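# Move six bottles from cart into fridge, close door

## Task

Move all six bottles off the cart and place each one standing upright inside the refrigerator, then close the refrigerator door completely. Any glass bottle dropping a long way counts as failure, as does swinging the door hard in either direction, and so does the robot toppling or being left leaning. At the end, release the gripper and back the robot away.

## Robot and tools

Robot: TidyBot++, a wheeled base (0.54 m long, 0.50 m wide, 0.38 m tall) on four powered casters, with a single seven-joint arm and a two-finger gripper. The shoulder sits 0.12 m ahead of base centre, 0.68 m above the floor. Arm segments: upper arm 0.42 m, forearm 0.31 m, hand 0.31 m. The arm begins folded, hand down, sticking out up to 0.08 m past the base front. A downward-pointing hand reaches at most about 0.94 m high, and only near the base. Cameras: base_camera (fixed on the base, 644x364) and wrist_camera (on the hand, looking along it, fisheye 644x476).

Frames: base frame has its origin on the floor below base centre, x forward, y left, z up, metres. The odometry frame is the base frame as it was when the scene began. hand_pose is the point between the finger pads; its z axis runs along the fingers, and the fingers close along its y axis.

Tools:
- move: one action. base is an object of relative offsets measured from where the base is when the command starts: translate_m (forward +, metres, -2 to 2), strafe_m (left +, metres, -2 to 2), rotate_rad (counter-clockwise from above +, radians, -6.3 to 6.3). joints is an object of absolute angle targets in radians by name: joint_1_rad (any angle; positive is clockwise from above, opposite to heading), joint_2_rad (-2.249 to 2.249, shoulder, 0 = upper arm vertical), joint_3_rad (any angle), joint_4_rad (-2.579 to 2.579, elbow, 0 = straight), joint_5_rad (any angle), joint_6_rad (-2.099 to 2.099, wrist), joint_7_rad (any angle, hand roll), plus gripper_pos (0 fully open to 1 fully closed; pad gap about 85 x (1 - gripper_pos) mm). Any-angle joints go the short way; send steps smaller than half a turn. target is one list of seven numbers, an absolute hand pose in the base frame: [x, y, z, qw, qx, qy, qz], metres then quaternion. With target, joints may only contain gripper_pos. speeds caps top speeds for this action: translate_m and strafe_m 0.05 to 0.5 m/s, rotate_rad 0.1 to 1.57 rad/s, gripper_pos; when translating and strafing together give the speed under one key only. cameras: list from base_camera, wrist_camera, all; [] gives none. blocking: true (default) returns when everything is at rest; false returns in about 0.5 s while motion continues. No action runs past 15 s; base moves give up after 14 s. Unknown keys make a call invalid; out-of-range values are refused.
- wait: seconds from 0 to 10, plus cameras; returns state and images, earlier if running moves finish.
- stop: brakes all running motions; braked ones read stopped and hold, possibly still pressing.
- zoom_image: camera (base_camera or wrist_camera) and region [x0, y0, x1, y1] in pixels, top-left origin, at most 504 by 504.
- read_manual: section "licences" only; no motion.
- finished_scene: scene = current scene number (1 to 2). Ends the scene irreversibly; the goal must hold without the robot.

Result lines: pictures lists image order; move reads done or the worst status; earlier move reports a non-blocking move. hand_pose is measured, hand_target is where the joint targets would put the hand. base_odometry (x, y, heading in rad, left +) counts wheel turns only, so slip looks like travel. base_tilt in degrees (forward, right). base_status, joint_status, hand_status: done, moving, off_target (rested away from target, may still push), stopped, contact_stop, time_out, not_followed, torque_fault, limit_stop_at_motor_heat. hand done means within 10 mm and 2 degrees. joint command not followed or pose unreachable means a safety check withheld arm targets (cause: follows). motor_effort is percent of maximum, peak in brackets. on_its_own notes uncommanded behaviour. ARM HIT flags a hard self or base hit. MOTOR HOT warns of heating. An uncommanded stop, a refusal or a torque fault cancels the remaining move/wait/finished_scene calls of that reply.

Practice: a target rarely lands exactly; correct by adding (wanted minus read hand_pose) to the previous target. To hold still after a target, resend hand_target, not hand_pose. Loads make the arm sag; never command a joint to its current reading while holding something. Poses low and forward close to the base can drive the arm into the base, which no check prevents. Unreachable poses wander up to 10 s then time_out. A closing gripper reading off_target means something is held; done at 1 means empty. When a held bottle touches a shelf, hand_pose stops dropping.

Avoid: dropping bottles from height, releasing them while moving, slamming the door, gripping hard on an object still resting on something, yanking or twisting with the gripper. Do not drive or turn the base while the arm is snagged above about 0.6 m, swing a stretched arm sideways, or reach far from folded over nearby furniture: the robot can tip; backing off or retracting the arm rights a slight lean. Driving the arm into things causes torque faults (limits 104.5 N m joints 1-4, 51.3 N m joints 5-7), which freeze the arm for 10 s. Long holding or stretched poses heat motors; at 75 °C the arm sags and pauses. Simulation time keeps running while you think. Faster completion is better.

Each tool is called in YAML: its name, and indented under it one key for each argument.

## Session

Scene 1 done. Now scene 2.

move:
  cameras: ["wrist_camera", "base_camera"]

Scene clock: 0.00 s.
base_odometry: x=+0.000 y=+0.000 heading=+0.000
base_tilt: forward=-0.2 right=+0.1
base_status: not commanded
joint_positions: joint_1_rad=+0.041 joint_2_rad=-0.365 joint_3_rad=+3.170 joint_4_rad=-2.553 joint_5_rad=+0.027 joint_6_rad=-0.905 joint_7_rad=+1.595 gripper_pos=+0.000
joint_status: not commanded
motor_effort: joint_1_rad=+0 joint_2_rad=-1 joint_3_rad=+1 joint_4_rad=+14 joint_5_rad=+0 joint_6_rad=+1 joint_7_rad=+0
hand_pose: x=+0.2399 y=-0.0125 z=+0.5820 quat_wxyz=(+0.007, +1.000, -0.014, +0.024) (m; base frame)
hand_target: x=+0.2404 y=-0.0125 z=+0.5823 quat_wxyz=(+0.007, +1.000, -0.014, +0.024) (m; base frame)
hand_status: not commanded
pictures: base_camera, wrist_camera
camera_calibration:
wrist_camera: T_world_to_cam=[[-0.0870997, -0.994731, 0.0540681, -0.024051], [-0.995098, 0.0843239, -0.0516608, 0.329706], [0.0468294, -0.0583027, -0.9972, 0.705413], [0, 0, 0, 1]] pos_world=[0.292961, -0.0105988, 0.721771]

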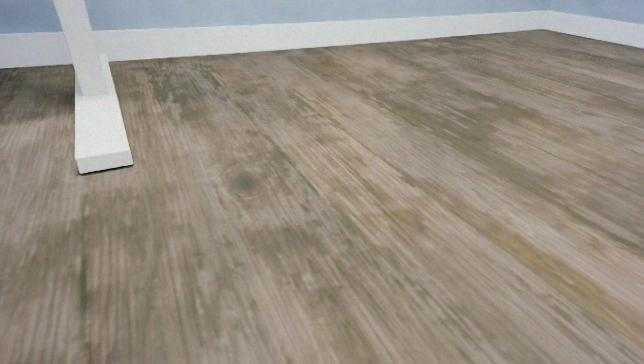

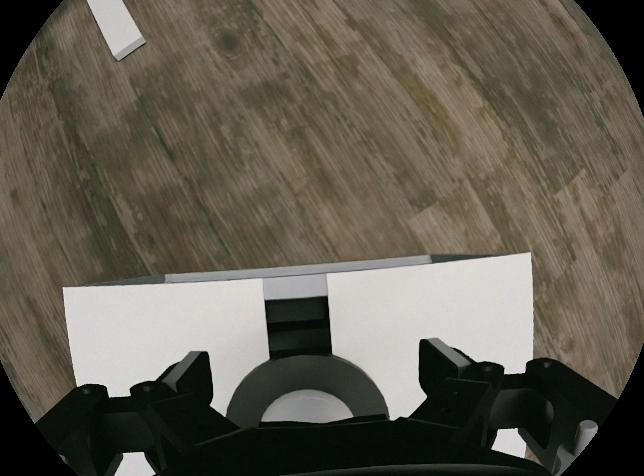

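move:
  joints: {"joint_1_rad": 0.0, "joint_2_rad": -0.25, "joint_3_rad": 3.14, "joint_4_rad": -1.375, "joint_5_rad": 0.0, "joint_6_rad": -0.97, "joint_7_rad": 1.53}
  cameras: ["all"]

Scene clock: 42.77 s.
move: done
base_odometry: x=+0.000 y=+0.000 heading=+0.000
base_tilt: forward=-0.2 right=+0.1
base_status: not commanded
joint_positions: joint_1_rad=+0.023 joint_2_rad=-0.268 joint_3_rad=+3.158 joint_4_rad=-1.405 joint_5_rad=+0.027 joint_6_rad=-0.927 joint_7_rad=+1.581 gripper_pos=+0.000
joint_status: all done
motor_effort: joint_1_rad=+0(1) joint_2_rad=-10(11) joint_3_rad=+1(2) joint_4_rad=+19(19) joint_5_rad=+1(2) joint_6_rad=+8(8) joint_7_rad=+1(2)
hand_pose: x=+0.5668 y=-0.0245 z=+1.0723 quat_wxyz=(+0.024, +0.858, -0.012, +0.513) (m; base frame)
hand_target: x=+0.5680 y=+0.0022 z=+1.0692 quat_wxyz=(-0.010, +0.866, -0.017, +0.500) (m; base frame)
hand_status: not commanded
pictures: base_camera, wrist_camera
camera_calibration:
wrist_camera: T_world_to_cam=[[-0.110998, -0.99382, -0.000775582, 0.0383937], [-0.467627, 0.0529168, -0.882341, 1.27234], [0.876929, -0.097575, -0.470611, 0.142234], [0, 0, 0, 1]] pos_world=[0.474514, -0.0152934, 1.18961]

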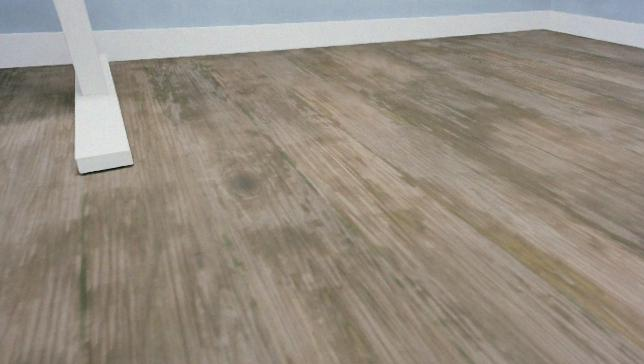

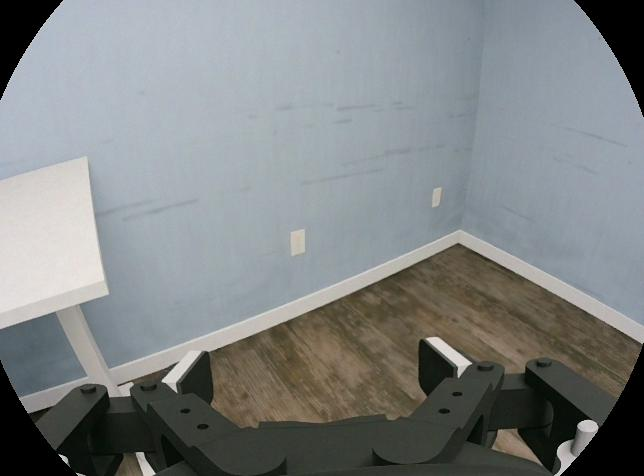

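move:
  base: {"rotate_rad": 1.2}
  cameras: ["all"]

move:
  base: {"rotate_rad": 1.2}
  cameras: ["all"]

move:
  base: {"rotate_rad": 1.2}
  cameras: ["all"]

move:
  base: {"rotate_rad": 1.2}
  cameras: ["all"]

Scene clock: 49.93 s.
move: done
base_odometry: x=+0.000 y=+0.000 heading=+1.199
base_tilt: forward=-0.2 right=+0.1
base_status: done
joint_positions: joint_1_rad=+0.014 joint_2_rad=-0.257 joint_3_rad=+3.146 joint_4_rad=-1.405 joint_5_rad=+0.027 joint_6_rad=-0.927 joint_7_rad=+1.580 gripper_pos=+0.000
joint_status: not commanded
motor_effort: joint_1_rad=+0(1) joint_2_rad=-10(13) joint_3_rad=+1(3) joint_4_rad=+19(19) joint_5_rad=+1(2) joint_6_rad=+8(8) joint_7_rad=+0(1)
hand_pose: x=+0.5711 y=-0.0140 z=+1.0675 quat_wxyz=(+0.020, +0.861, -0.002, +0.508) (m; base frame)
hand_target: x=+0.5680 y=+0.0022 z=+1.0692 quat_wxyz=(-0.010, +0.866, -0.017, +0.500) (m; base frame)
hand_status: not commanded
pictures: base_camera, wrist_camera
camera_calibration:
wrist_camera: T_world_to_cam=[[-0.0905769, -0.995886, 0.00277285, 0.0338001], [-0.478061, 0.0410374, -0.877367, 1.27008], [0.873644, -0.0807948, -0.479812, 0.149079], [0, 0, 0, 1]] pos_world=[0.479994, -0.00641481, 1.18576]

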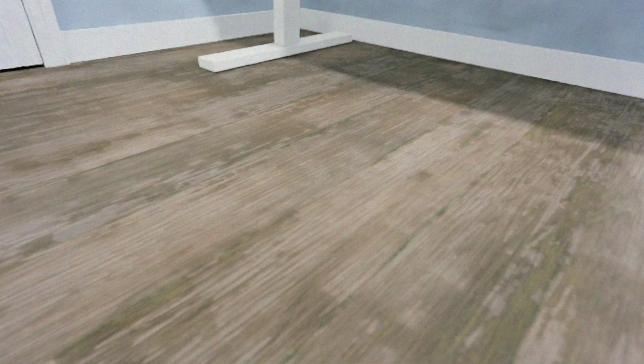

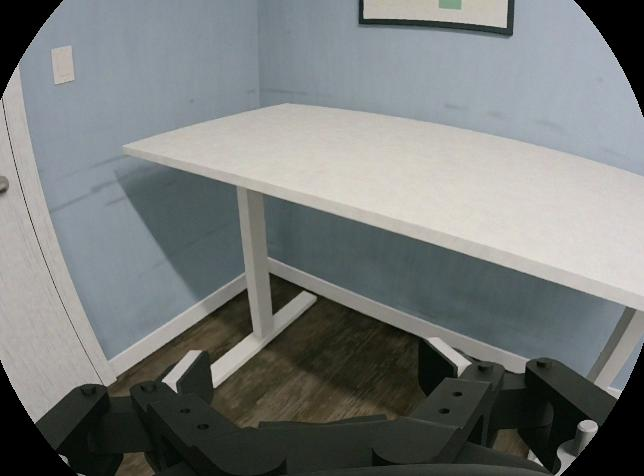

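Scene clock: 51.97 s.
move: done
base_odometry: x=+0.000 y=+0.000 heading=+2.398
base_tilt: forward=-0.2 right=+0.1
base_status: done
joint_positions: joint_1_rad=+0.010 joint_2_rad=-0.256 joint_3_rad=+3.142 joint_4_rad=-1.405 joint_5_rad=+0.027 joint_6_rad=-0.927 joint_7_rad=+1.580 gripper_pos=+0.000
joint_status: not commanded
motor_effort: joint_1_rad=+0(2) joint_2_rad=-11(13) joint_3_rad=+1(3) joint_4_rad=+19(19) joint_5_rad=+0(2) joint_6_rad=+8(8) joint_7_rad=+0(1)
hand_pose: x=+0.5715 y=-0.0101 z=+1.0671 quat_wxyz=(+0.019, +0.861, +0.001, +0.508) (m; base frame)
hand_target: x=+0.5680 y=+0.0022 z=+1.0692 quat_wxyz=(-0.010, +0.866, -0.017, +0.500) (m; base frame)
hand_status: not commanded
pictures: base_camera, wrist_camera
camera_calibration:
wrist_camera: T_world_to_cam=[[-0.0830788, -0.996536, 0.00385928, 0.03223], [-0.479188, 0.0365526, -0.876951, 1.26989], [0.873771, -0.0747053, -0.480565, 0.149643], [0, 0, 0, 1]] pos_world=[0.480441, -0.00312038, 1.18542]

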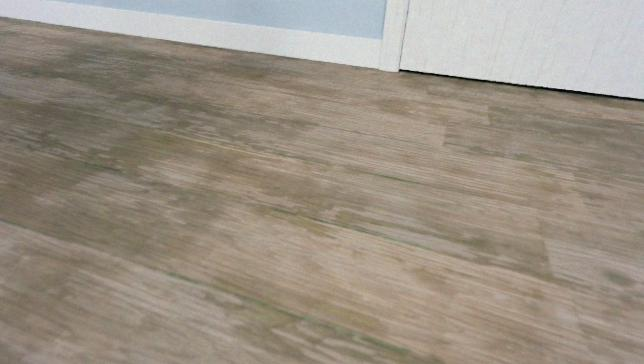

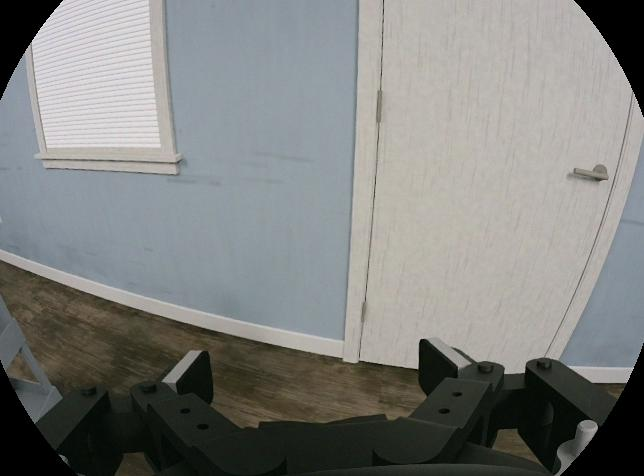

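Scene clock: 54.00 s.
move: done
base_odometry: x=+0.000 y=+0.000 heading=-2.686
base_tilt: forward=-0.2 right=+0.1
base_status: done
joint_positions: joint_1_rad=+0.009 joint_2_rad=-0.256 joint_3_rad=+3.139 joint_4_rad=-1.405 joint_5_rad=+0.027 joint_6_rad=-0.927 joint_7_rad=+1.580 gripper_pos=+0.000
joint_status: not commanded
motor_effort: joint_1_rad=+0(2) joint_2_rad=-11(13) joint_3_rad=+1(3) joint_4_rad=+19(19) joint_5_rad=+0(3) joint_6_rad=+8(8) joint_7_rad=+0(1)
hand_pose: x=+0.5717 y=-0.0081 z=+1.0669 quat_wxyz=(+0.018, +0.861, +0.003, +0.508) (m; base frame)
hand_target: x=+0.5680 y=+0.0022 z=+1.0692 quat_wxyz=(-0.010, +0.866, -0.017, +0.500) (m; base frame)
hand_status: not commanded
pictures: base_camera, wrist_camera
camera_calibration:
wrist_camera: T_world_to_cam=[[-0.0790237, -0.996863, 0.00442552, 0.0313915], [-0.479749, 0.0341386, -0.876741, 1.26979], [0.87384, -0.0714065, -0.480942, 0.149947], [0, 0, 0, 1]] pos_world=[0.480632, -0.00134861, 1.18525]

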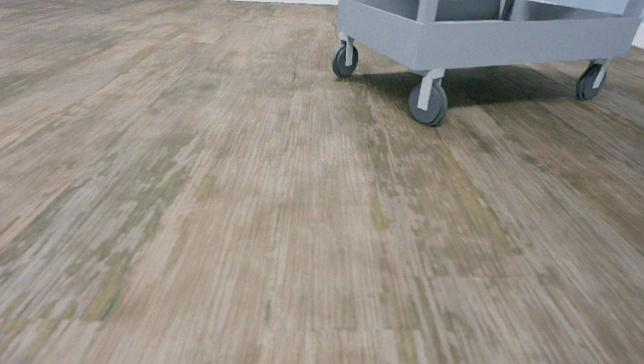

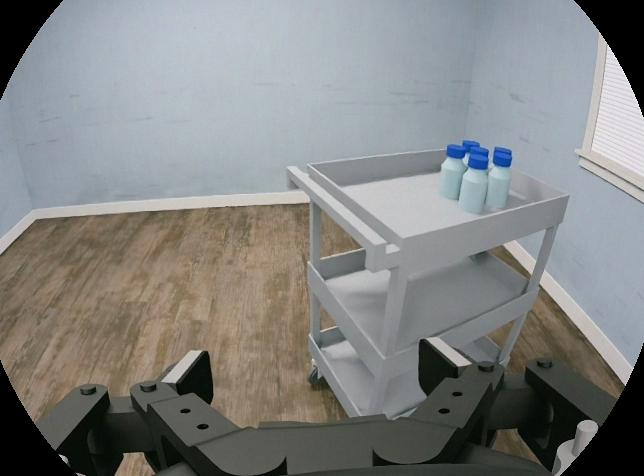

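Scene clock: 56.03 s.
move: done
base_odometry: x=+0.000 y=+0.000 heading=-1.487
base_tilt: forward=-0.2 right=+0.1
base_status: done
joint_positions: joint_1_rad=+0.007 joint_2_rad=-0.255 joint_3_rad=+3.138 joint_4_rad=-1.405 joint_5_rad=+0.027 joint_6_rad=-0.927 joint_7_rad=+1.580 gripper_pos=+0.000
joint_status: not commanded
motor_effort: joint_1_rad=+0(2) joint_2_rad=-11(14) joint_3_rad=+1(3) joint_4_rad=+19(20) joint_5_rad=+1(2) joint_6_rad=+8(8) joint_7_rad=+0(1)
hand_pose: x=+0.5718 y=-0.0068 z=+1.0667 quat_wxyz=(+0.017, +0.861, +0.004, +0.508) (m; base frame)
hand_target: x=+0.5680 y=+0.0022 z=+1.0692 quat_wxyz=(-0.010, +0.866, -0.017, +0.500) (m; base frame)
hand_status: not commanded
pictures: base_camera, wrist_camera
camera_calibration:
wrist_camera: T_world_to_cam=[[-0.0765469, -0.997055, 0.00478131, 0.0308514], [-0.48012, 0.0326566, -0.876595, 1.26972], [0.873857, -0.0693962, -0.481205, 0.15017], [0, 0, 0, 1]] pos_world=[0.480751, -0.000282893, 1.18514]

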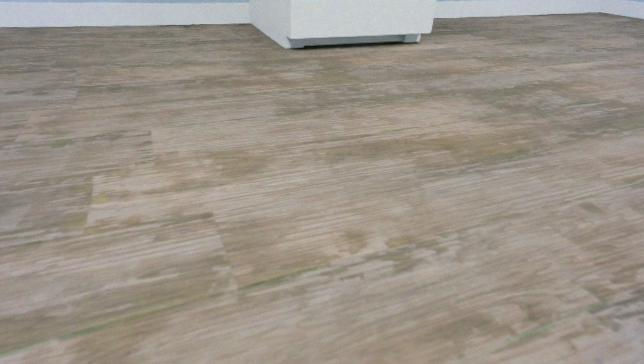

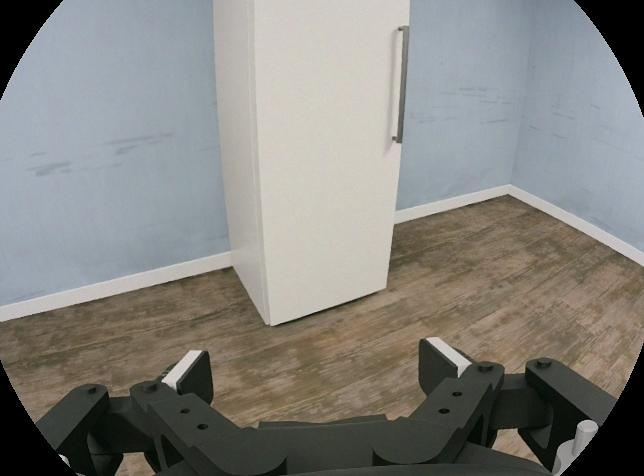

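zoom_image:
  camera: "base_camera"
  region: [230, 0, 450, 70]

zoom_image:
  camera: "wrist_camera"
  region: [200, 0, 440, 340]

Scaled by 2.291.

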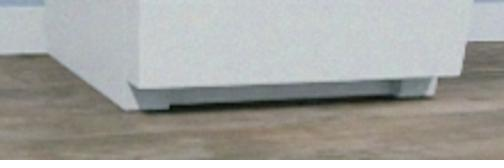

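Scaled by 1.482.

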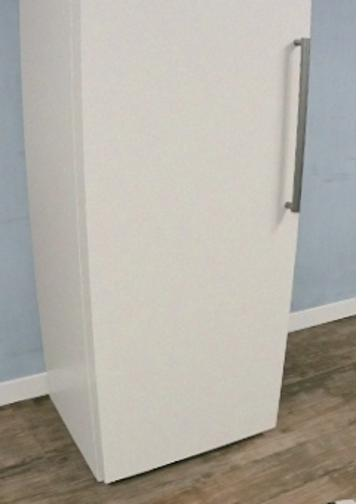

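move:
  base: {"translate_m": 1.037, "strafe_m": -0.825, "rotate_rad": 0.40}
  cameras: ["all"]

Scene clock: 172.47 s.
move: done
base_odometry: x=-0.736 y=-1.102 heading=-1.087
base_tilt: forward=-0.2 right=+0.1
base_status: done
joint_positions: joint_1_rad=+0.006 joint_2_rad=-0.255 joint_3_rad=+3.136 joint_4_rad=-1.405 joint_5_rad=+0.027 joint_6_rad=-0.928 joint_7_rad=+1.580 gripper_pos=+0.000
joint_status: not commanded
motor_effort: joint_1_rad=+0(2) joint_2_rad=-11(13) joint_3_rad=+1(4) joint_4_rad=+19(20) joint_5_rad=+1(2) joint_6_rad=+8(8) joint_7_rad=+0(1)
hand_pose: x=+0.5717 y=-0.0051 z=+1.0666 quat_wxyz=(+0.017, +0.862, +0.006, +0.507) (m; base frame)
hand_target: x=+0.5680 y=+0.0022 z=+1.0692 quat_wxyz=(-0.010, +0.866, -0.017, +0.500) (m; base frame)
hand_status: not commanded
pictures: base_camera, wrist_camera
camera_calibration:
wrist_camera: T_world_to_cam=[[-0.0732621, -0.997299, 0.00524172, 0.0301598], [-0.480955, 0.030726, -0.876206, 1.26957], [0.873679, -0.0667138, -0.481907, 0.151177], [0, 0, 0, 1]] pos_world=[0.480733, 0.00115531, 1.1851]

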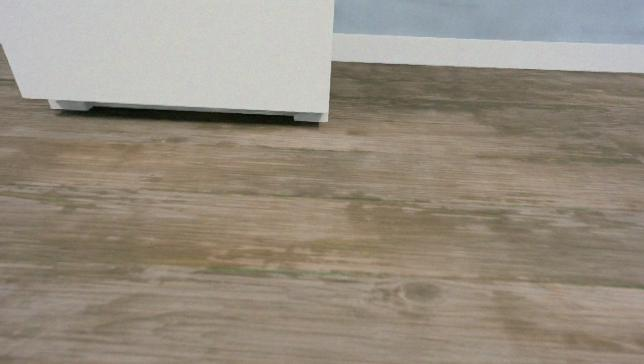

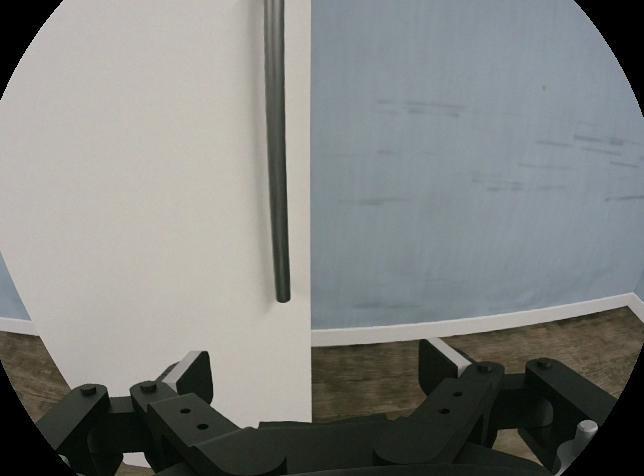

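zoom_image:
  camera: "base_camera"
  region: [0, 40, 120, 140]

zoom_image:
  camera: "base_camera"
  region: [250, 40, 370, 140]

zoom_image:
  camera: "wrist_camera"
  region: [200, 0, 380, 180]

zoom_image:
  camera: "wrist_camera"
  region: [220, 200, 360, 340]

Scaled by 4.200.

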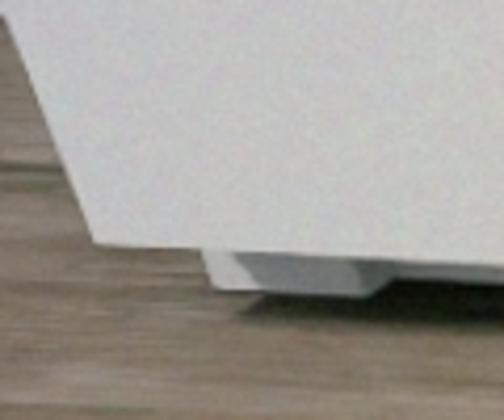

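Scaled by 4.200.

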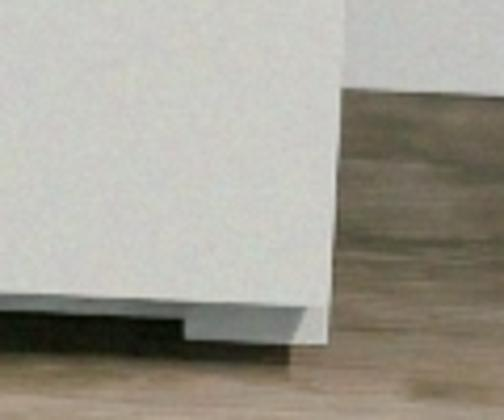

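Scaled by 2.800.

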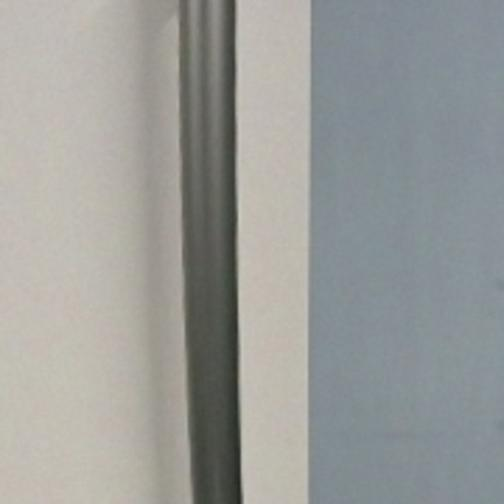

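Scaled by 3.600.

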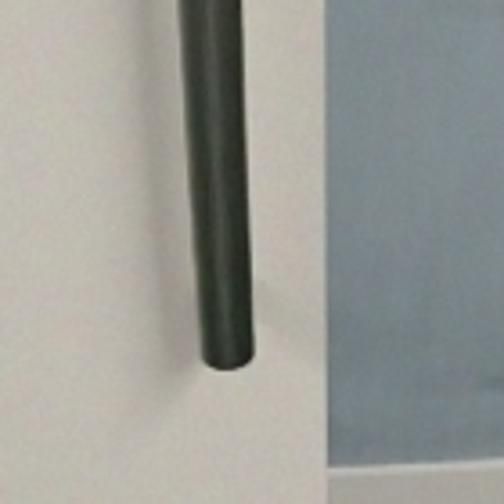

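move:
  joints: {"joint_1_rad": 0.0, "joint_2_rad": -0.008, "joint_3_rad": 3.14, "joint_4_rad": -1.935, "joint_5_rad": 0.0, "joint_6_rad": 0.373, "joint_7_rad": 1.53, "gripper_pos": 0.0}
  cameras: ["wrist_camera"]

Scene clock: 310.10 s.
move: done
base_odometry: x=-0.736 y=-1.102 heading=-1.087
base_tilt: forward=-0.2 right=+0.1
base_status: not commanded
joint_positions: joint_1_rad=+0.006 joint_2_rad=-0.021 joint_3_rad=+3.136 joint_4_rad=-1.918 joint_5_rad=+0.027 joint_6_rad=+0.335 joint_7_rad=+1.580 gripper_pos=+0.000
joint_status: all done
motor_effort: joint_1_rad=+0(2) joint_2_rad=-20(23) joint_3_rad=+0(2) joint_4_rad=+20(22) joint_5_rad=+1(2) joint_6_rad=+9(10) joint_7_rad=+0(1)
hand_pose: x=+0.7193 y=+0.0040 z=+1.0043 quat_wxyz=(+0.009, +0.704, +0.015, +0.710) (m; base frame)
hand_target: x=+0.7215 y=+0.0023 z=+0.9981 quat_wxyz=(-0.015, +0.701, -0.014, +0.713) (m; base frame)
hand_status: not commanded
pictures: wrist_camera
camera_calibration:
wrist_camera: T_world_to_cam=[[-0.0348373, -0.999135, -0.022716, 0.0508688], [0.0117238, 0.0223197, -0.999682, 1.05534], [0.999324, -0.0350925, 0.0109361, -0.592647], [0, 0, 0, 1]] pos_world=[0.581646, 0.00647252, 1.06264]

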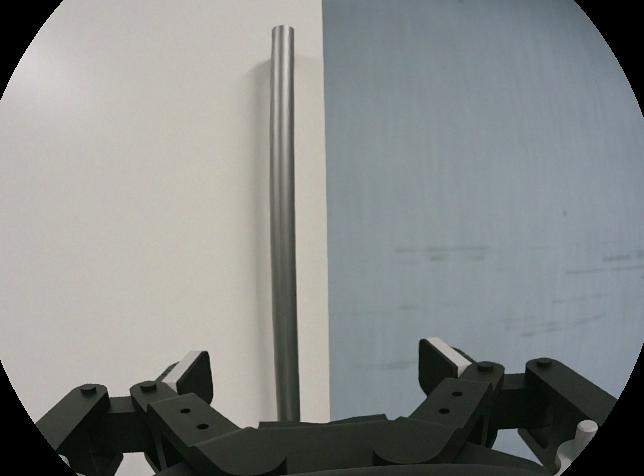

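move:
  base: {"translate_m": 0.14, "strafe_m": 0.023}
  speeds: {"translate_m": 0.2}
  cameras: ["wrist_camera"]

Scene clock: 329.67 s.
move: done
base_odometry: x=-0.650 y=-1.216 heading=-1.087
base_tilt: forward=-0.2 right=+0.1
base_status: done
joint_positions: joint_1_rad=+0.006 joint_2_rad=-0.011 joint_3_rad=+3.136 joint_4_rad=-1.919 joint_5_rad=+0.027 joint_6_rad=+0.340 joint_7_rad=+1.580 gripper_pos=+0.000
joint_status: not commanded
motor_effort: joint_1_rad=+0(1) joint_2_rad=-21(24) joint_3_rad=+1(1) joint_4_rad=+20(21) joint_5_rad=+0(2) joint_6_rad=+9(10) joint_7_rad=+0(1)
hand_pose: x=+0.7222 y=+0.0041 z=+0.9994 quat_wxyz=(+0.009, +0.706, +0.015, +0.708) (m; base frame)
hand_target: x=+0.7215 y=+0.0023 z=+0.9981 quat_wxyz=(-0.015, +0.701, -0.014, +0.713) (m; base frame)
hand_status: not commanded
pictures: wrist_camera
camera_calibration:
wrist_camera: T_world_to_cam=[[-0.0348393, -0.999136, -0.0226736, 0.0508407], [0.00592731, 0.0224804, -0.99973, 1.05459], [0.999375, -0.0349643, 0.00513899, -0.589782], [0, 0, 0, 1]] pos_world=[0.584934, 0.00646784, 1.05849]

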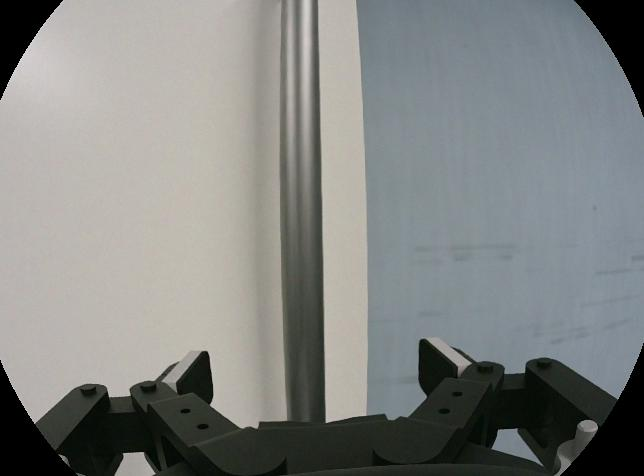

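zoom_image:
  camera: "wrist_camera"
  region: [250, 180, 400, 300]

Scaled by 3.360.

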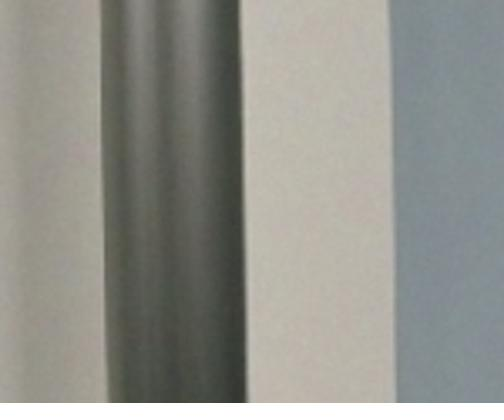

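move:
  base: {"translate_m": 0.06, "strafe_m": 0.006}
  speeds: {"translate_m": 0.1}
  cameras: ["wrist_camera"]

Scene clock: 366.37 s.
move: done
base_odometry: x=-0.617 y=-1.266 heading=-1.087
base_tilt: forward=-0.2 right=+0.1
base_status: done
joint_positions: joint_1_rad=+0.006 joint_2_rad=-0.010 joint_3_rad=+3.136 joint_4_rad=-1.920 joint_5_rad=+0.027 joint_6_rad=+0.340 joint_7_rad=+1.580 gripper_pos=+0.000
joint_status: not commanded
motor_effort: joint_1_rad=+0(2) joint_2_rad=-21(25) joint_3_rad=+1(2) joint_4_rad=+20(21) joint_5_rad=+1(2) joint_6_rad=+9(10) joint_7_rad=+1(1)
hand_pose: x=+0.7225 y=+0.0040 z=+0.9986 quat_wxyz=(+0.009, +0.706, +0.015, +0.708) (m; base frame)
hand_target: x=+0.7215 y=+0.0023 z=+0.9981 quat_wxyz=(-0.015, +0.701, -0.014, +0.713) (m; base frame)
hand_status: not commanded
pictures: wrist_camera
camera_calibration:
wrist_camera: T_world_to_cam=[[-0.0348713, -0.999135, -0.0226533, 0.0508206], [0.00498303, 0.0224929, -0.999735, 1.05449], [0.999379, -0.0349749, 0.00419436, -0.589085], [0, 0, 0, 1]] pos_world=[0.585237, 0.00645475, 1.05784]

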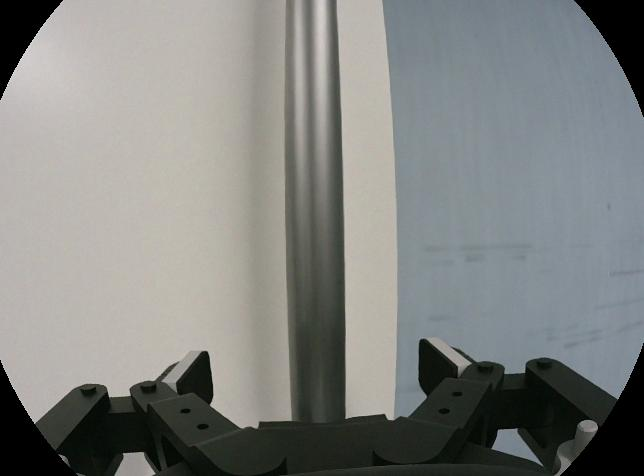

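move:
  base: {"translate_m": 0.018}
  speeds: {"translate_m": 0.1}
  cameras: ["wrist_camera"]

zoom_image:
  camera: "wrist_camera"
  region: [260, 180, 410, 300]

Scene clock: 377.37 s.
move: done
base_odometry: x=-0.608 y=-1.282 heading=-1.086
base_tilt: forward=-0.2 right=+0.1
base_status: done
joint_positions: joint_1_rad=+0.006 joint_2_rad=-0.007 joint_3_rad=+3.136 joint_4_rad=-1.921 joint_5_rad=+0.027 joint_6_rad=+0.341 joint_7_rad=+1.580 gripper_pos=+0.000
joint_status: not commanded
motor_effort: joint_1_rad=+0(1) joint_2_rad=-21(25) joint_3_rad=+0(1) joint_4_rad=+20(21) joint_5_rad=+0(2) joint_6_rad=+9(10) joint_7_rad=-1(1)
hand_pose: x=+0.7233 y=+0.0040 z=+0.9962 quat_wxyz=(+0.009, +0.708, +0.015, +0.706) (m; base frame)
hand_target: x=+0.7215 y=+0.0023 z=+0.9981 quat_wxyz=(-0.015, +0.701, -0.014, +0.713) (m; base frame)
hand_status: not commanded
pictures: wrist_camera
camera_calibration:
wrist_camera: T_world_to_cam=[[-0.0349353, -0.999135, -0.022552, 0.0507421], [0.00139181, 0.0225171, -0.999745, 1.05473], [0.999389, -0.0349577, 0.000603963, -0.586367], [0, 0, 0, 1]] pos_world=[0.586313, 0.00645068, 1.05596]

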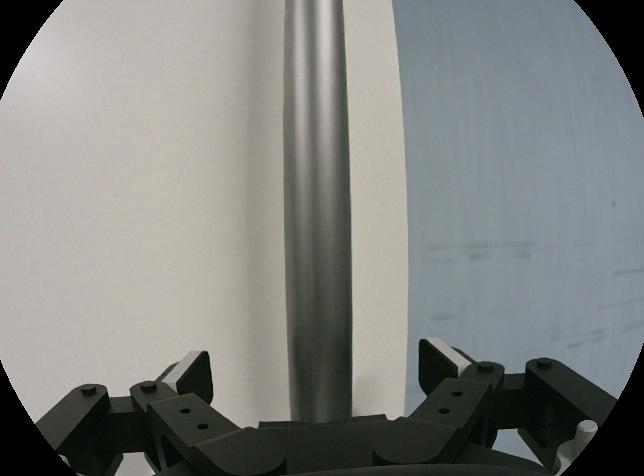

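Scaled by 3.360.

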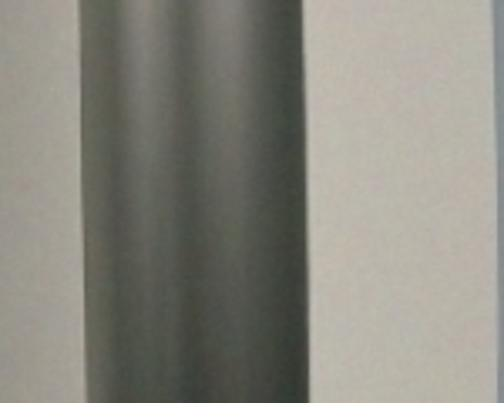

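move:
  joints: {"gripper_pos": 0.76}
  cameras: ["wrist_camera"]

Scene clock: 386.43 s.
move: done
base_odometry: x=-0.608 y=-1.282 heading=-1.086
base_tilt: forward=-0.2 right=+0.1
base_status: not commanded
joint_positions: joint_1_rad=+0.006 joint_2_rad=-0.008 joint_3_rad=+3.139 joint_4_rad=-1.922 joint_5_rad=+0.027 joint_6_rad=+0.341 joint_7_rad=+1.574 gripper_pos=+0.746
joint_status: all done
motor_effort: joint_1_rad=-1(5) joint_2_rad=-21(22) joint_3_rad=+0(4) joint_4_rad=+21(21) joint_5_rad=+1(2) joint_6_rad=+9(9) joint_7_rad=+1(1)
hand_pose: x=+0.7230 y=+0.0024 z=+0.9963 quat_wxyz=(+0.008, +0.708, +0.012, +0.706) (m; base frame)
hand_target: x=+0.7215 y=+0.0023 z=+0.9981 quat_wxyz=(-0.015, +0.701, -0.014, +0.713) (m; base frame)
hand_status: not commanded
pictures: wrist_camera
camera_calibration:
wrist_camera: T_world_to_cam=[[-0.0376739, -0.998881, -0.0285938, 0.0570767], [0.00153635, 0.0285562, -0.999591, 1.05455], [0.999289, -0.0377024, 0.000458811, -0.585892], [0, 0, 0, 1]] pos_world=[0.586005, 0.00480947, 1.05602]

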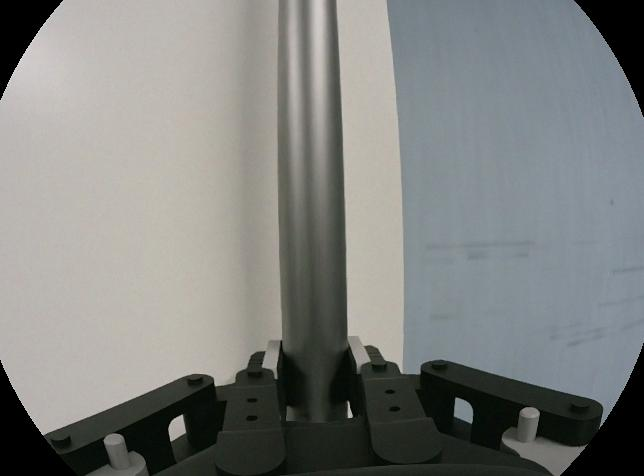

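move:
  joints: {"gripper_pos": 0.9}
  cameras: []

move:
  base: {"translate_m": -0.0542, "strafe_m": 0.0871, "rotate_rad": -0.1}
  speeds: {"translate_m": 0.08, "rotate_rad": 0.1}
  cameras: ["wrist_camera"]

Scene clock: 400.87 s.
move: off_target
base_odometry: x=-0.608 y=-1.282 heading=-1.086
base_tilt: forward=-0.2 right=+0.1
base_status: not commanded
joint_positions: joint_1_rad=+0.006 joint_2_rad=-0.008 joint_3_rad=+3.139 joint_4_rad=-1.922 joint_5_rad=+0.027 joint_6_rad=+0.341 joint_7_rad=+1.574 gripper_pos=+0.758
joint_status: gripper_pos off_target (ended at +0.758, target +0.900)
motor_effort: joint_1_rad=-1(1) joint_2_rad=-21(22) joint_3_rad=+0(0) joint_4_rad=+20(22) joint_5_rad=+2(2) joint_6_rad=+9(10) joint_7_rad=+1(1)
hand_pose: x=+0.7229 y=+0.0024 z=+0.9963 quat_wxyz=(+0.008, +0.708, +0.012, +0.706) (m; base frame)
hand_target: x=+0.7215 y=+0.0023 z=+0.9981 quat_wxyz=(-0.015, +0.701, -0.014, +0.713) (m; base frame)
hand_status: not commanded
pictures: none
No camera images: "cameras" was empty.

Scene clock: 402.67 s.
move: done
base_odometry: x=-0.556 y=-1.194 heading=-1.188
base_tilt: forward=-0.2 right=+0.1
base_status: done
joint_positions: joint_1_rad=+0.004 joint_2_rad=+0.013 joint_3_rad=+3.146 joint_4_rad=-1.922 joint_5_rad=+0.025 joint_6_rad=+0.382 joint_7_rad=+1.570 gripper_pos=+0.761
joint_status: not commanded
motor_effort: joint_1_rad=-1(5) joint_2_rad=-28(47) joint_3_rad=-1(5) joint_4_rad=+18(20) joint_5_rad=+2(3) joint_6_rad=+9(10) joint_7_rad=+1(2)
hand_pose: x=+0.7296 y=-0.0011 z=+0.9962 quat_wxyz=(+0.008, +0.701, +0.008, +0.713) (m; base frame)
hand_target: x=+0.7215 y=+0.0023 z=+0.9981 quat_wxyz=(-0.015, +0.701, -0.014, +0.713) (m; base frame)
hand_status: not commanded
pictures: wrist_camera
camera_calibration:
wrist_camera: T_world_to_cam=[[-0.0425186, -0.998476, -0.0351869, 0.0639599], [0.0213706, 0.0343017, -0.999183, 1.03968], [0.998867, -0.0432358, 0.0198796, -0.611637], [0, 0, 0, 1]] pos_world=[0.591445, 0.00175492, 1.05324]

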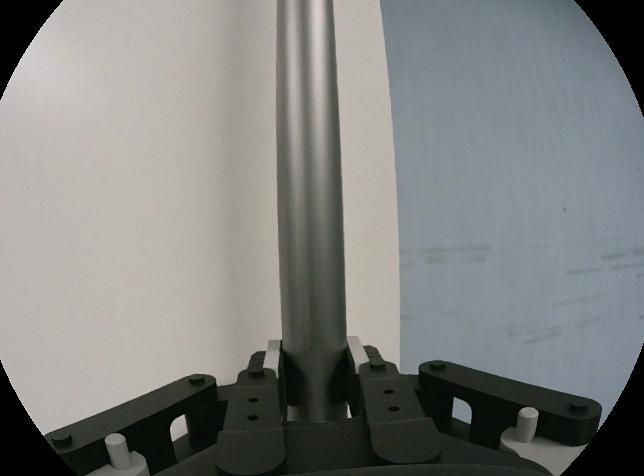

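move:
  base: {"translate_m": -0.114, "strafe_m": 0.227, "rotate_rad": -0.25}
  speeds: {"translate_m": 0.12, "rotate_rad": 0.12}
  cameras: ["wrist_camera"]

Scene clock: 414.27 s.
move: done
base_odometry: x=-0.388 y=-1.003 heading=-1.439
base_tilt: forward=-0.2 right=+0.1
base_status: done
joint_positions: joint_1_rad=+0.016 joint_2_rad=+0.021 joint_3_rad=+3.157 joint_4_rad=-1.913 joint_5_rad=+0.025 joint_6_rad=+0.382 joint_7_rad=+1.570 gripper_pos=+0.761
joint_status: not commanded
motor_effort: joint_1_rad=-4(9) joint_2_rad=-28(32) joint_3_rad=-3(9) joint_4_rad=+18(19) joint_5_rad=+2(4) joint_6_rad=+9(10) joint_7_rad=+2(2)
hand_pose: x=+0.7329 y=-0.0150 z=+0.9963 quat_wxyz=(+0.016, +0.701, +0.000, +0.713) (m; base frame)
hand_target: x=+0.7215 y=+0.0023 z=+0.9981 quat_wxyz=(-0.015, +0.701, -0.014, +0.713) (m; base frame)
hand_status: not commanded
pictures: wrist_camera
camera_calibration:
wrist_camera: T_world_to_cam=[[-0.0652641, -0.997242, -0.0353386, 0.0670565], [0.0224516, 0.0339377, -0.999172, 1.03937], [0.997615, -0.0660034, 0.0201748, -0.615251], [0, 0, 0, 1]] pos_world=[0.594825, -0.00901082, 1.05329]

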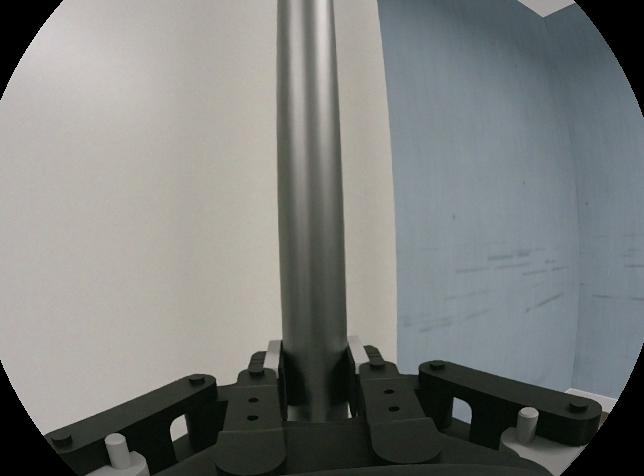

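move:
  base: {"translate_m": -0.1284, "strafe_m": 0.1976, "rotate_rad": -0.247}
  speeds: {"translate_m": 0.13, "rotate_rad": 0.14}
  cameras: ["wrist_camera"]

Scene clock: 462.00 s.
move: done
base_odometry: x=-0.209 y=-0.850 heading=-1.687
base_tilt: forward=-0.2 right=+0.1
base_status: done
joint_positions: joint_1_rad=+0.003 joint_2_rad=+0.027 joint_3_rad=+3.145 joint_4_rad=-1.908 joint_5_rad=+0.024 joint_6_rad=+0.382 joint_7_rad=+1.570 gripper_pos=+0.761
joint_status: not commanded
motor_effort: joint_1_rad=-1(4) joint_2_rad=-30(33) joint_3_rad=+0(4) joint_4_rad=+17(18) joint_5_rad=+2(4) joint_6_rad=+9(9) joint_7_rad=+1(2)
hand_pose: x=+0.7353 y=-0.0003 z=+0.9964 quat_wxyz=(+0.007, +0.700, +0.008, +0.714) (m; base frame)
hand_target: x=+0.7215 y=+0.0023 z=+0.9981 quat_wxyz=(-0.015, +0.701, -0.014, +0.713) (m; base frame)
hand_status: not commanded
pictures: wrist_camera
camera_calibration:
wrist_camera: T_world_to_cam=[[-0.0414258, -0.998484, -0.0362533, 0.0652054], [0.0220885, 0.0353604, -0.99913, 1.03919], [0.998897, -0.0421906, 0.0205902, -0.618013], [0, 0, 0, 1]] pos_world=[0.597079, 0.00228601, 1.05338]

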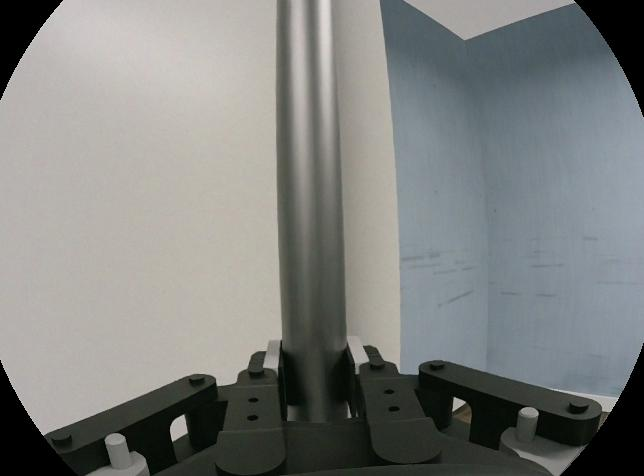

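move:
  base: {"translate_m": -0.137, "strafe_m": 0.2622, "rotate_rad": -0.299}
  speeds: {"translate_m": 0.15, "rotate_rad": 0.16}
  cameras: []

Scene clock: 475.30 s.
move: done
base_odometry: x=+0.067 y=-0.744 heading=-1.987
base_tilt: forward=-0.2 right=+0.1
base_status: done
joint_positions: joint_1_rad=+0.004 joint_2_rad=+0.027 joint_3_rad=+3.147 joint_4_rad=-1.907 joint_5_rad=+0.024 joint_6_rad=+0.383 joint_7_rad=+1.570 gripper_pos=+0.761
joint_status: not commanded
motor_effort: joint_1_rad=-2(5) joint_2_rad=-29(35) joint_3_rad=-2(6) joint_4_rad=+18(18) joint_5_rad=+2(3) joint_6_rad=+9(9) joint_7_rad=+1(2)
hand_pose: x=+0.7356 y=-0.0014 z=+0.9967 quat_wxyz=(+0.008, +0.700, +0.008, +0.714) (m; base frame)
hand_target: x=+0.7215 y=+0.0023 z=+0.9981 quat_wxyz=(-0.015, +0.701, -0.014, +0.713) (m; base frame)
hand_status: not commanded
pictures: none
No camera images: "cameras" was empty.

move:
  base: {"translate_m": -0.14, "strafe_m": 0.2615, "rotate_rad": -0.299}
  speeds: {"translate_m": 0.15, "rotate_rad": 0.16}
  cameras: []

move:
  base: {"translate_m": -0.14, "strafe_m": 0.2624, "rotate_rad": -0.3}
  speeds: {"translate_m": 0.15, "rotate_rad": 0.16}
  cameras: ["wrist_camera"]

Scene clock: 501.67 s.
move: done
base_odometry: x=+0.363 y=-0.722 heading=-2.287
base_tilt: forward=-0.2 right=+0.1
base_status: done
joint_positions: joint_1_rad=+0.003 joint_2_rad=+0.019 joint_3_rad=+3.146 joint_4_rad=-1.914 joint_5_rad=+0.024 joint_6_rad=+0.383 joint_7_rad=+1.570 gripper_pos=+0.761
joint_status: not commanded
motor_effort: joint_1_rad=-1(6) joint_2_rad=-28(32) joint_3_rad=-1(6) joint_4_rad=+19(20) joint_5_rad=+2(4) joint_6_rad=+10(10) joint_7_rad=+1(2)
hand_pose: x=+0.7323 y=-0.0002 z=+0.9971 quat_wxyz=(+0.007, +0.700, +0.008, +0.714) (m; base frame)
hand_target: x=+0.7215 y=+0.0023 z=+0.9981 quat_wxyz=(-0.015, +0.701, -0.014, +0.713) (m; base frame)
hand_status: not commanded
pictures: none
No camera images: "cameras" was empty.

Scene clock: 504.27 s.
move: done
base_odometry: x=+0.653 y=-0.788 heading=-2.588
base_tilt: forward=-0.2 right=+0.1
base_status: done
joint_positions: joint_1_rad=+0.001 joint_2_rad=+0.005 joint_3_rad=+3.143 joint_4_rad=-1.928 joint_5_rad=+0.023 joint_6_rad=+0.383 joint_7_rad=+1.570 gripper_pos=+0.761
joint_status: not commanded
motor_effort: joint_1_rad=-1(6) joint_2_rad=-25(30) joint_3_rad=+0(6) joint_4_rad=+20(22) joint_5_rad=+2(3) joint_6_rad=+10(11) joint_7_rad=+1(2)
hand_pose: x=+0.7263 y=+0.0024 z=+0.9974 quat_wxyz=(+0.005, +0.700, +0.009, +0.714) (m; base frame)
hand_target: x=+0.7215 y=+0.0023 z=+0.9981 quat_wxyz=(-0.015, +0.701, -0.014, +0.713) (m; base frame)
hand_status: not commanded
pictures: wrist_camera
camera_calibration:
wrist_camera: T_world_to_cam=[[-0.0370402, -0.998618, -0.0372711, 0.0654415], [0.023722, 0.0364075, -0.999055, 1.03906], [0.999032, -0.0378893, 0.0223407, -0.610854], [0, 0, 0, 1]] pos_world=[0.588038, 0.00437679, 1.05416]

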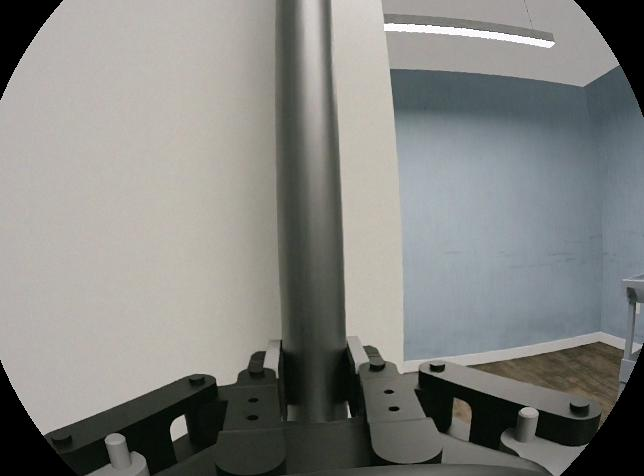

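move:
  base: {"translate_m": -0.1497, "strafe_m": 0.2907, "rotate_rad": -0.33}
  speeds: {"translate_m": 0.15, "rotate_rad": 0.16}
  cameras: ["wrist_camera"]

Scene clock: 512.87 s.
move: done
base_odometry: x=+0.933 y=-0.957 heading=-2.919
base_tilt: forward=-0.2 right=+0.1
base_status: done
joint_positions: joint_1_rad=-0.002 joint_2_rad=+0.001 joint_3_rad=+3.141 joint_4_rad=-1.932 joint_5_rad=+0.023 joint_6_rad=+0.383 joint_7_rad=+1.570 gripper_pos=+0.761
joint_status: not commanded
motor_effort: joint_1_rad=+0(6) joint_2_rad=-22(26) joint_3_rad=+0(7) joint_4_rad=+21(22) joint_5_rad=+2(4) joint_6_rad=+10(11) joint_7_rad=+1(2)
hand_pose: x=+0.7244 y=+0.0059 z=+0.9978 quat_wxyz=(+0.003, +0.700, +0.011, +0.714) (m; base frame)
hand_target: x=+0.7215 y=+0.0023 z=+0.9981 quat_wxyz=(-0.015, +0.701, -0.014, +0.713) (m; base frame)
hand_status: not commanded
pictures: wrist_camera
camera_calibration:
wrist_camera: T_world_to_cam=[[-0.0312729, -0.998808, -0.0374707, 0.0649052], [0.0240968, 0.0367247, -0.999035, 1.03906], [0.99922, -0.0321456, 0.0229196, -0.609552], [0, 0, 0, 1]] pos_world=[0.586068, 0.00707429, 1.05446]

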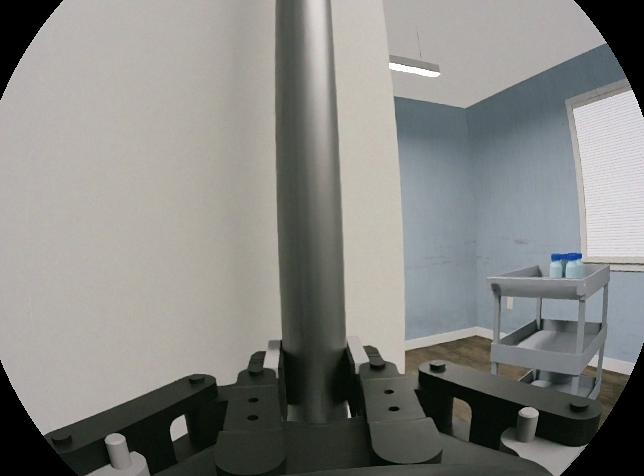

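move:
  joints: {"gripper_pos": 0.3}
  cameras: ["wrist_camera"]

Scene clock: 519.03 s.
move: done
base_odometry: x=+0.933 y=-0.957 heading=-2.919
base_tilt: forward=-0.2 right=+0.1
base_status: not commanded
joint_positions: joint_1_rad=-0.002 joint_2_rad=+0.000 joint_3_rad=+3.141 joint_4_rad=-1.932 joint_5_rad=+0.023 joint_6_rad=+0.383 joint_7_rad=+1.570 gripper_pos=+0.300
joint_status: all done
motor_effort: joint_1_rad=+0(1) joint_2_rad=-22(24) joint_3_rad=+1(1) joint_4_rad=+20(21) joint_5_rad=+1(3) joint_6_rad=+9(10) joint_7_rad=+0(1)
hand_pose: x=+0.7242 y=+0.0060 z=+0.9982 quat_wxyz=(+0.003, +0.699, +0.011, +0.715) (m; base frame)
hand_target: x=+0.7215 y=+0.0023 z=+0.9981 quat_wxyz=(-0.015, +0.701, -0.014, +0.713) (m; base frame)
hand_status: not commanded
pictures: wrist_camera
camera_calibration:
wrist_camera: T_world_to_cam=[[-0.0311584, -0.998811, -0.0374943, 0.0649077], [0.0247982, 0.0367285, -0.999018, 1.03896], [0.999207, -0.0320576, 0.0236243, -0.61003], [0, 0, 0, 1]] pos_world=[0.585804, 0.00711487, 1.05479]

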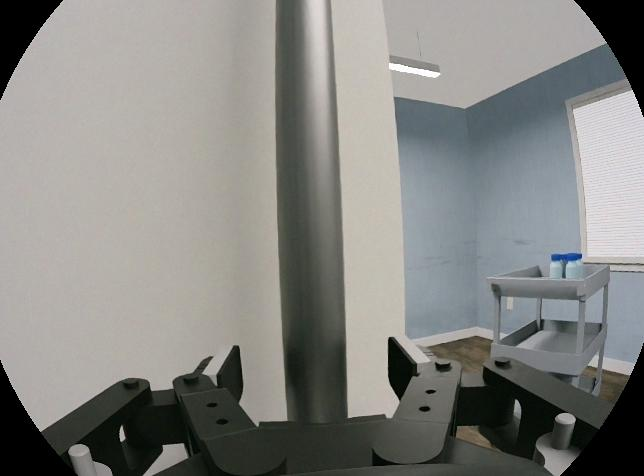

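move:
  base: {"translate_m": -0.25}
  speeds: {"translate_m": 0.25}
  cameras: ["wrist_camera"]

move:
  base: {"translate_m": 1.591, "strafe_m": -1.807, "rotate_rad": 0.552}
  joints: {"joint_1_rad": 0.0, "joint_2_rad": -0.25, "joint_3_rad": 3.14, "joint_4_rad": -1.375, "joint_5_rad": 0.0, "joint_6_rad": -0.97, "joint_7_rad": 1.53, "gripper_pos": 0.2}
  cameras: ["all"]

Scene clock: 544.67 s.
move: done
base_odometry: x=+1.177 y=-0.902 heading=-2.920
base_tilt: forward=-0.2 right=+0.1
base_status: done
joint_positions: joint_1_rad=-0.002 joint_2_rad=-0.010 joint_3_rad=+3.141 joint_4_rad=-1.932 joint_5_rad=+0.023 joint_6_rad=+0.383 joint_7_rad=+1.570 gripper_pos=+0.300
joint_status: not commanded
motor_effort: joint_1_rad=+0(1) joint_2_rad=-22(25) joint_3_rad=+0(1) joint_4_rad=+20(21) joint_5_rad=+0(2) joint_6_rad=+9(9) joint_7_rad=+0(1)
hand_pose: x=+0.7210 y=+0.0059 z=+1.0042 quat_wxyz=(+0.003, +0.696, +0.011, +0.718) (m; base frame)
hand_target: x=+0.7215 y=+0.0023 z=+0.9981 quat_wxyz=(-0.015, +0.701, -0.014, +0.713) (m; base frame)
hand_status: not commanded
pictures: wrist_camera
camera_calibration:
wrist_camera: T_world_to_cam=[[-0.0307865, -0.99881, -0.037822, 0.0650869], [0.0346615, 0.0367504, -0.998723, 1.03759], [0.998925, -0.0320582, 0.0334888, -0.616722], [0, 0, 0, 1]] pos_world=[0.582098, 0.00710664, 1.05938]

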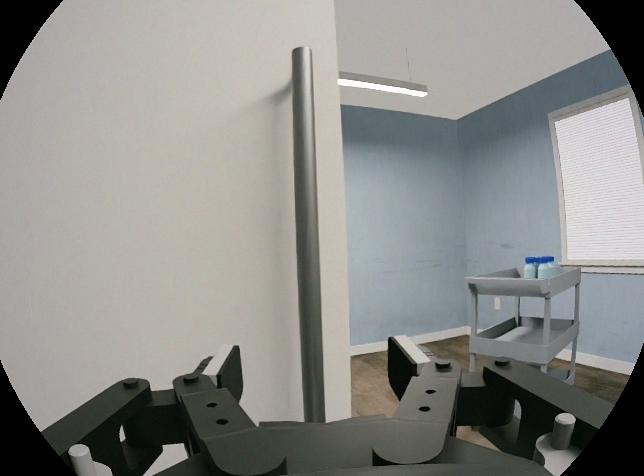

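Scene clock: 550.17 s.
move: done
base_odometry: x=-0.772 y=+0.510 heading=-2.367
base_tilt: forward=-0.2 right=+0.1
base_status: done
joint_positions: joint_1_rad=-0.004 joint_2_rad=-0.252 joint_3_rad=+3.137 joint_4_rad=-1.403 joint_5_rad=+0.023 joint_6_rad=-0.926 joint_7_rad=+1.570 gripper_pos=+0.200
joint_status: all done
motor_effort: joint_1_rad=+0(3) joint_2_rad=-11(24) joint_3_rad=+1(4) joint_4_rad=+19(23) joint_5_rad=+1(2) joint_6_rad=+8(11) joint_7_rad=+0(1)
hand_pose: x=+0.5733 y=+0.0001 z=+1.0666 quat_wxyz=(+0.010, +0.862, +0.005, +0.508) (m; base frame)
hand_target: x=+0.5680 y=+0.0022 z=+1.0692 quat_wxyz=(-0.010, +0.866, -0.017, +0.500) (m; base frame)
hand_status: not commanded
pictures: base_camera, wrist_camera
camera_calibration:
wrist_camera: T_world_to_cam=[[-0.0669272, -0.997731, -0.00734828, 0.0453173], [-0.480594, 0.0386904, -0.876089, 1.26983], [0.874385, -0.0551026, -0.482093, 0.149914], [0, 0, 0, 1]] pos_world=[0.482222, 0.00434509, 1.18509]

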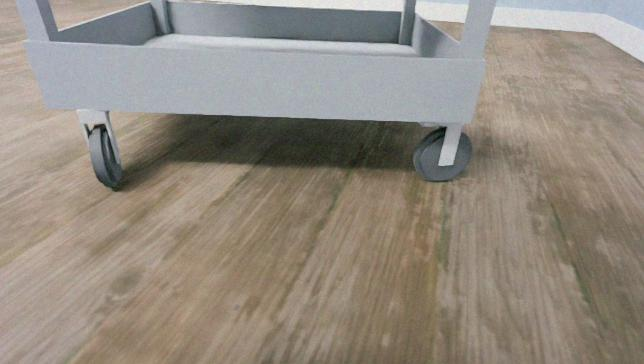

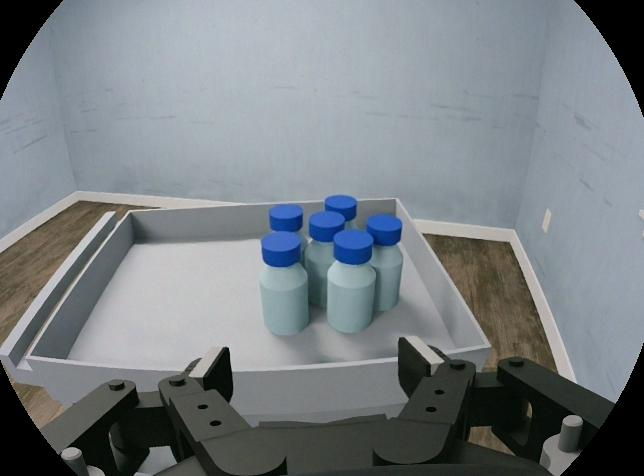

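zoom_image:
  camera: "wrist_camera"
  region: [240, 180, 420, 340]

zoom_image:
  camera: "base_camera"
  region: [0, 0, 504, 220]

Scaled by 2.800.

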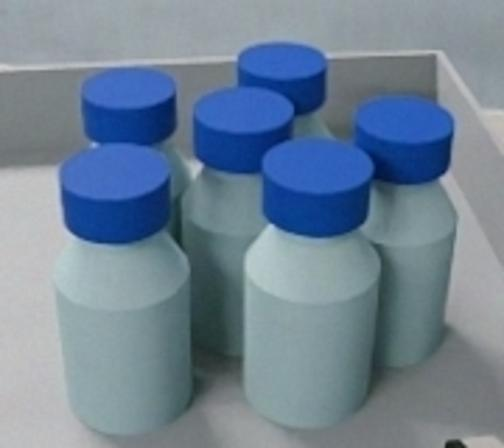

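Scaled by 1.000.

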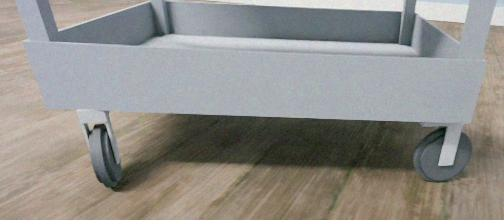

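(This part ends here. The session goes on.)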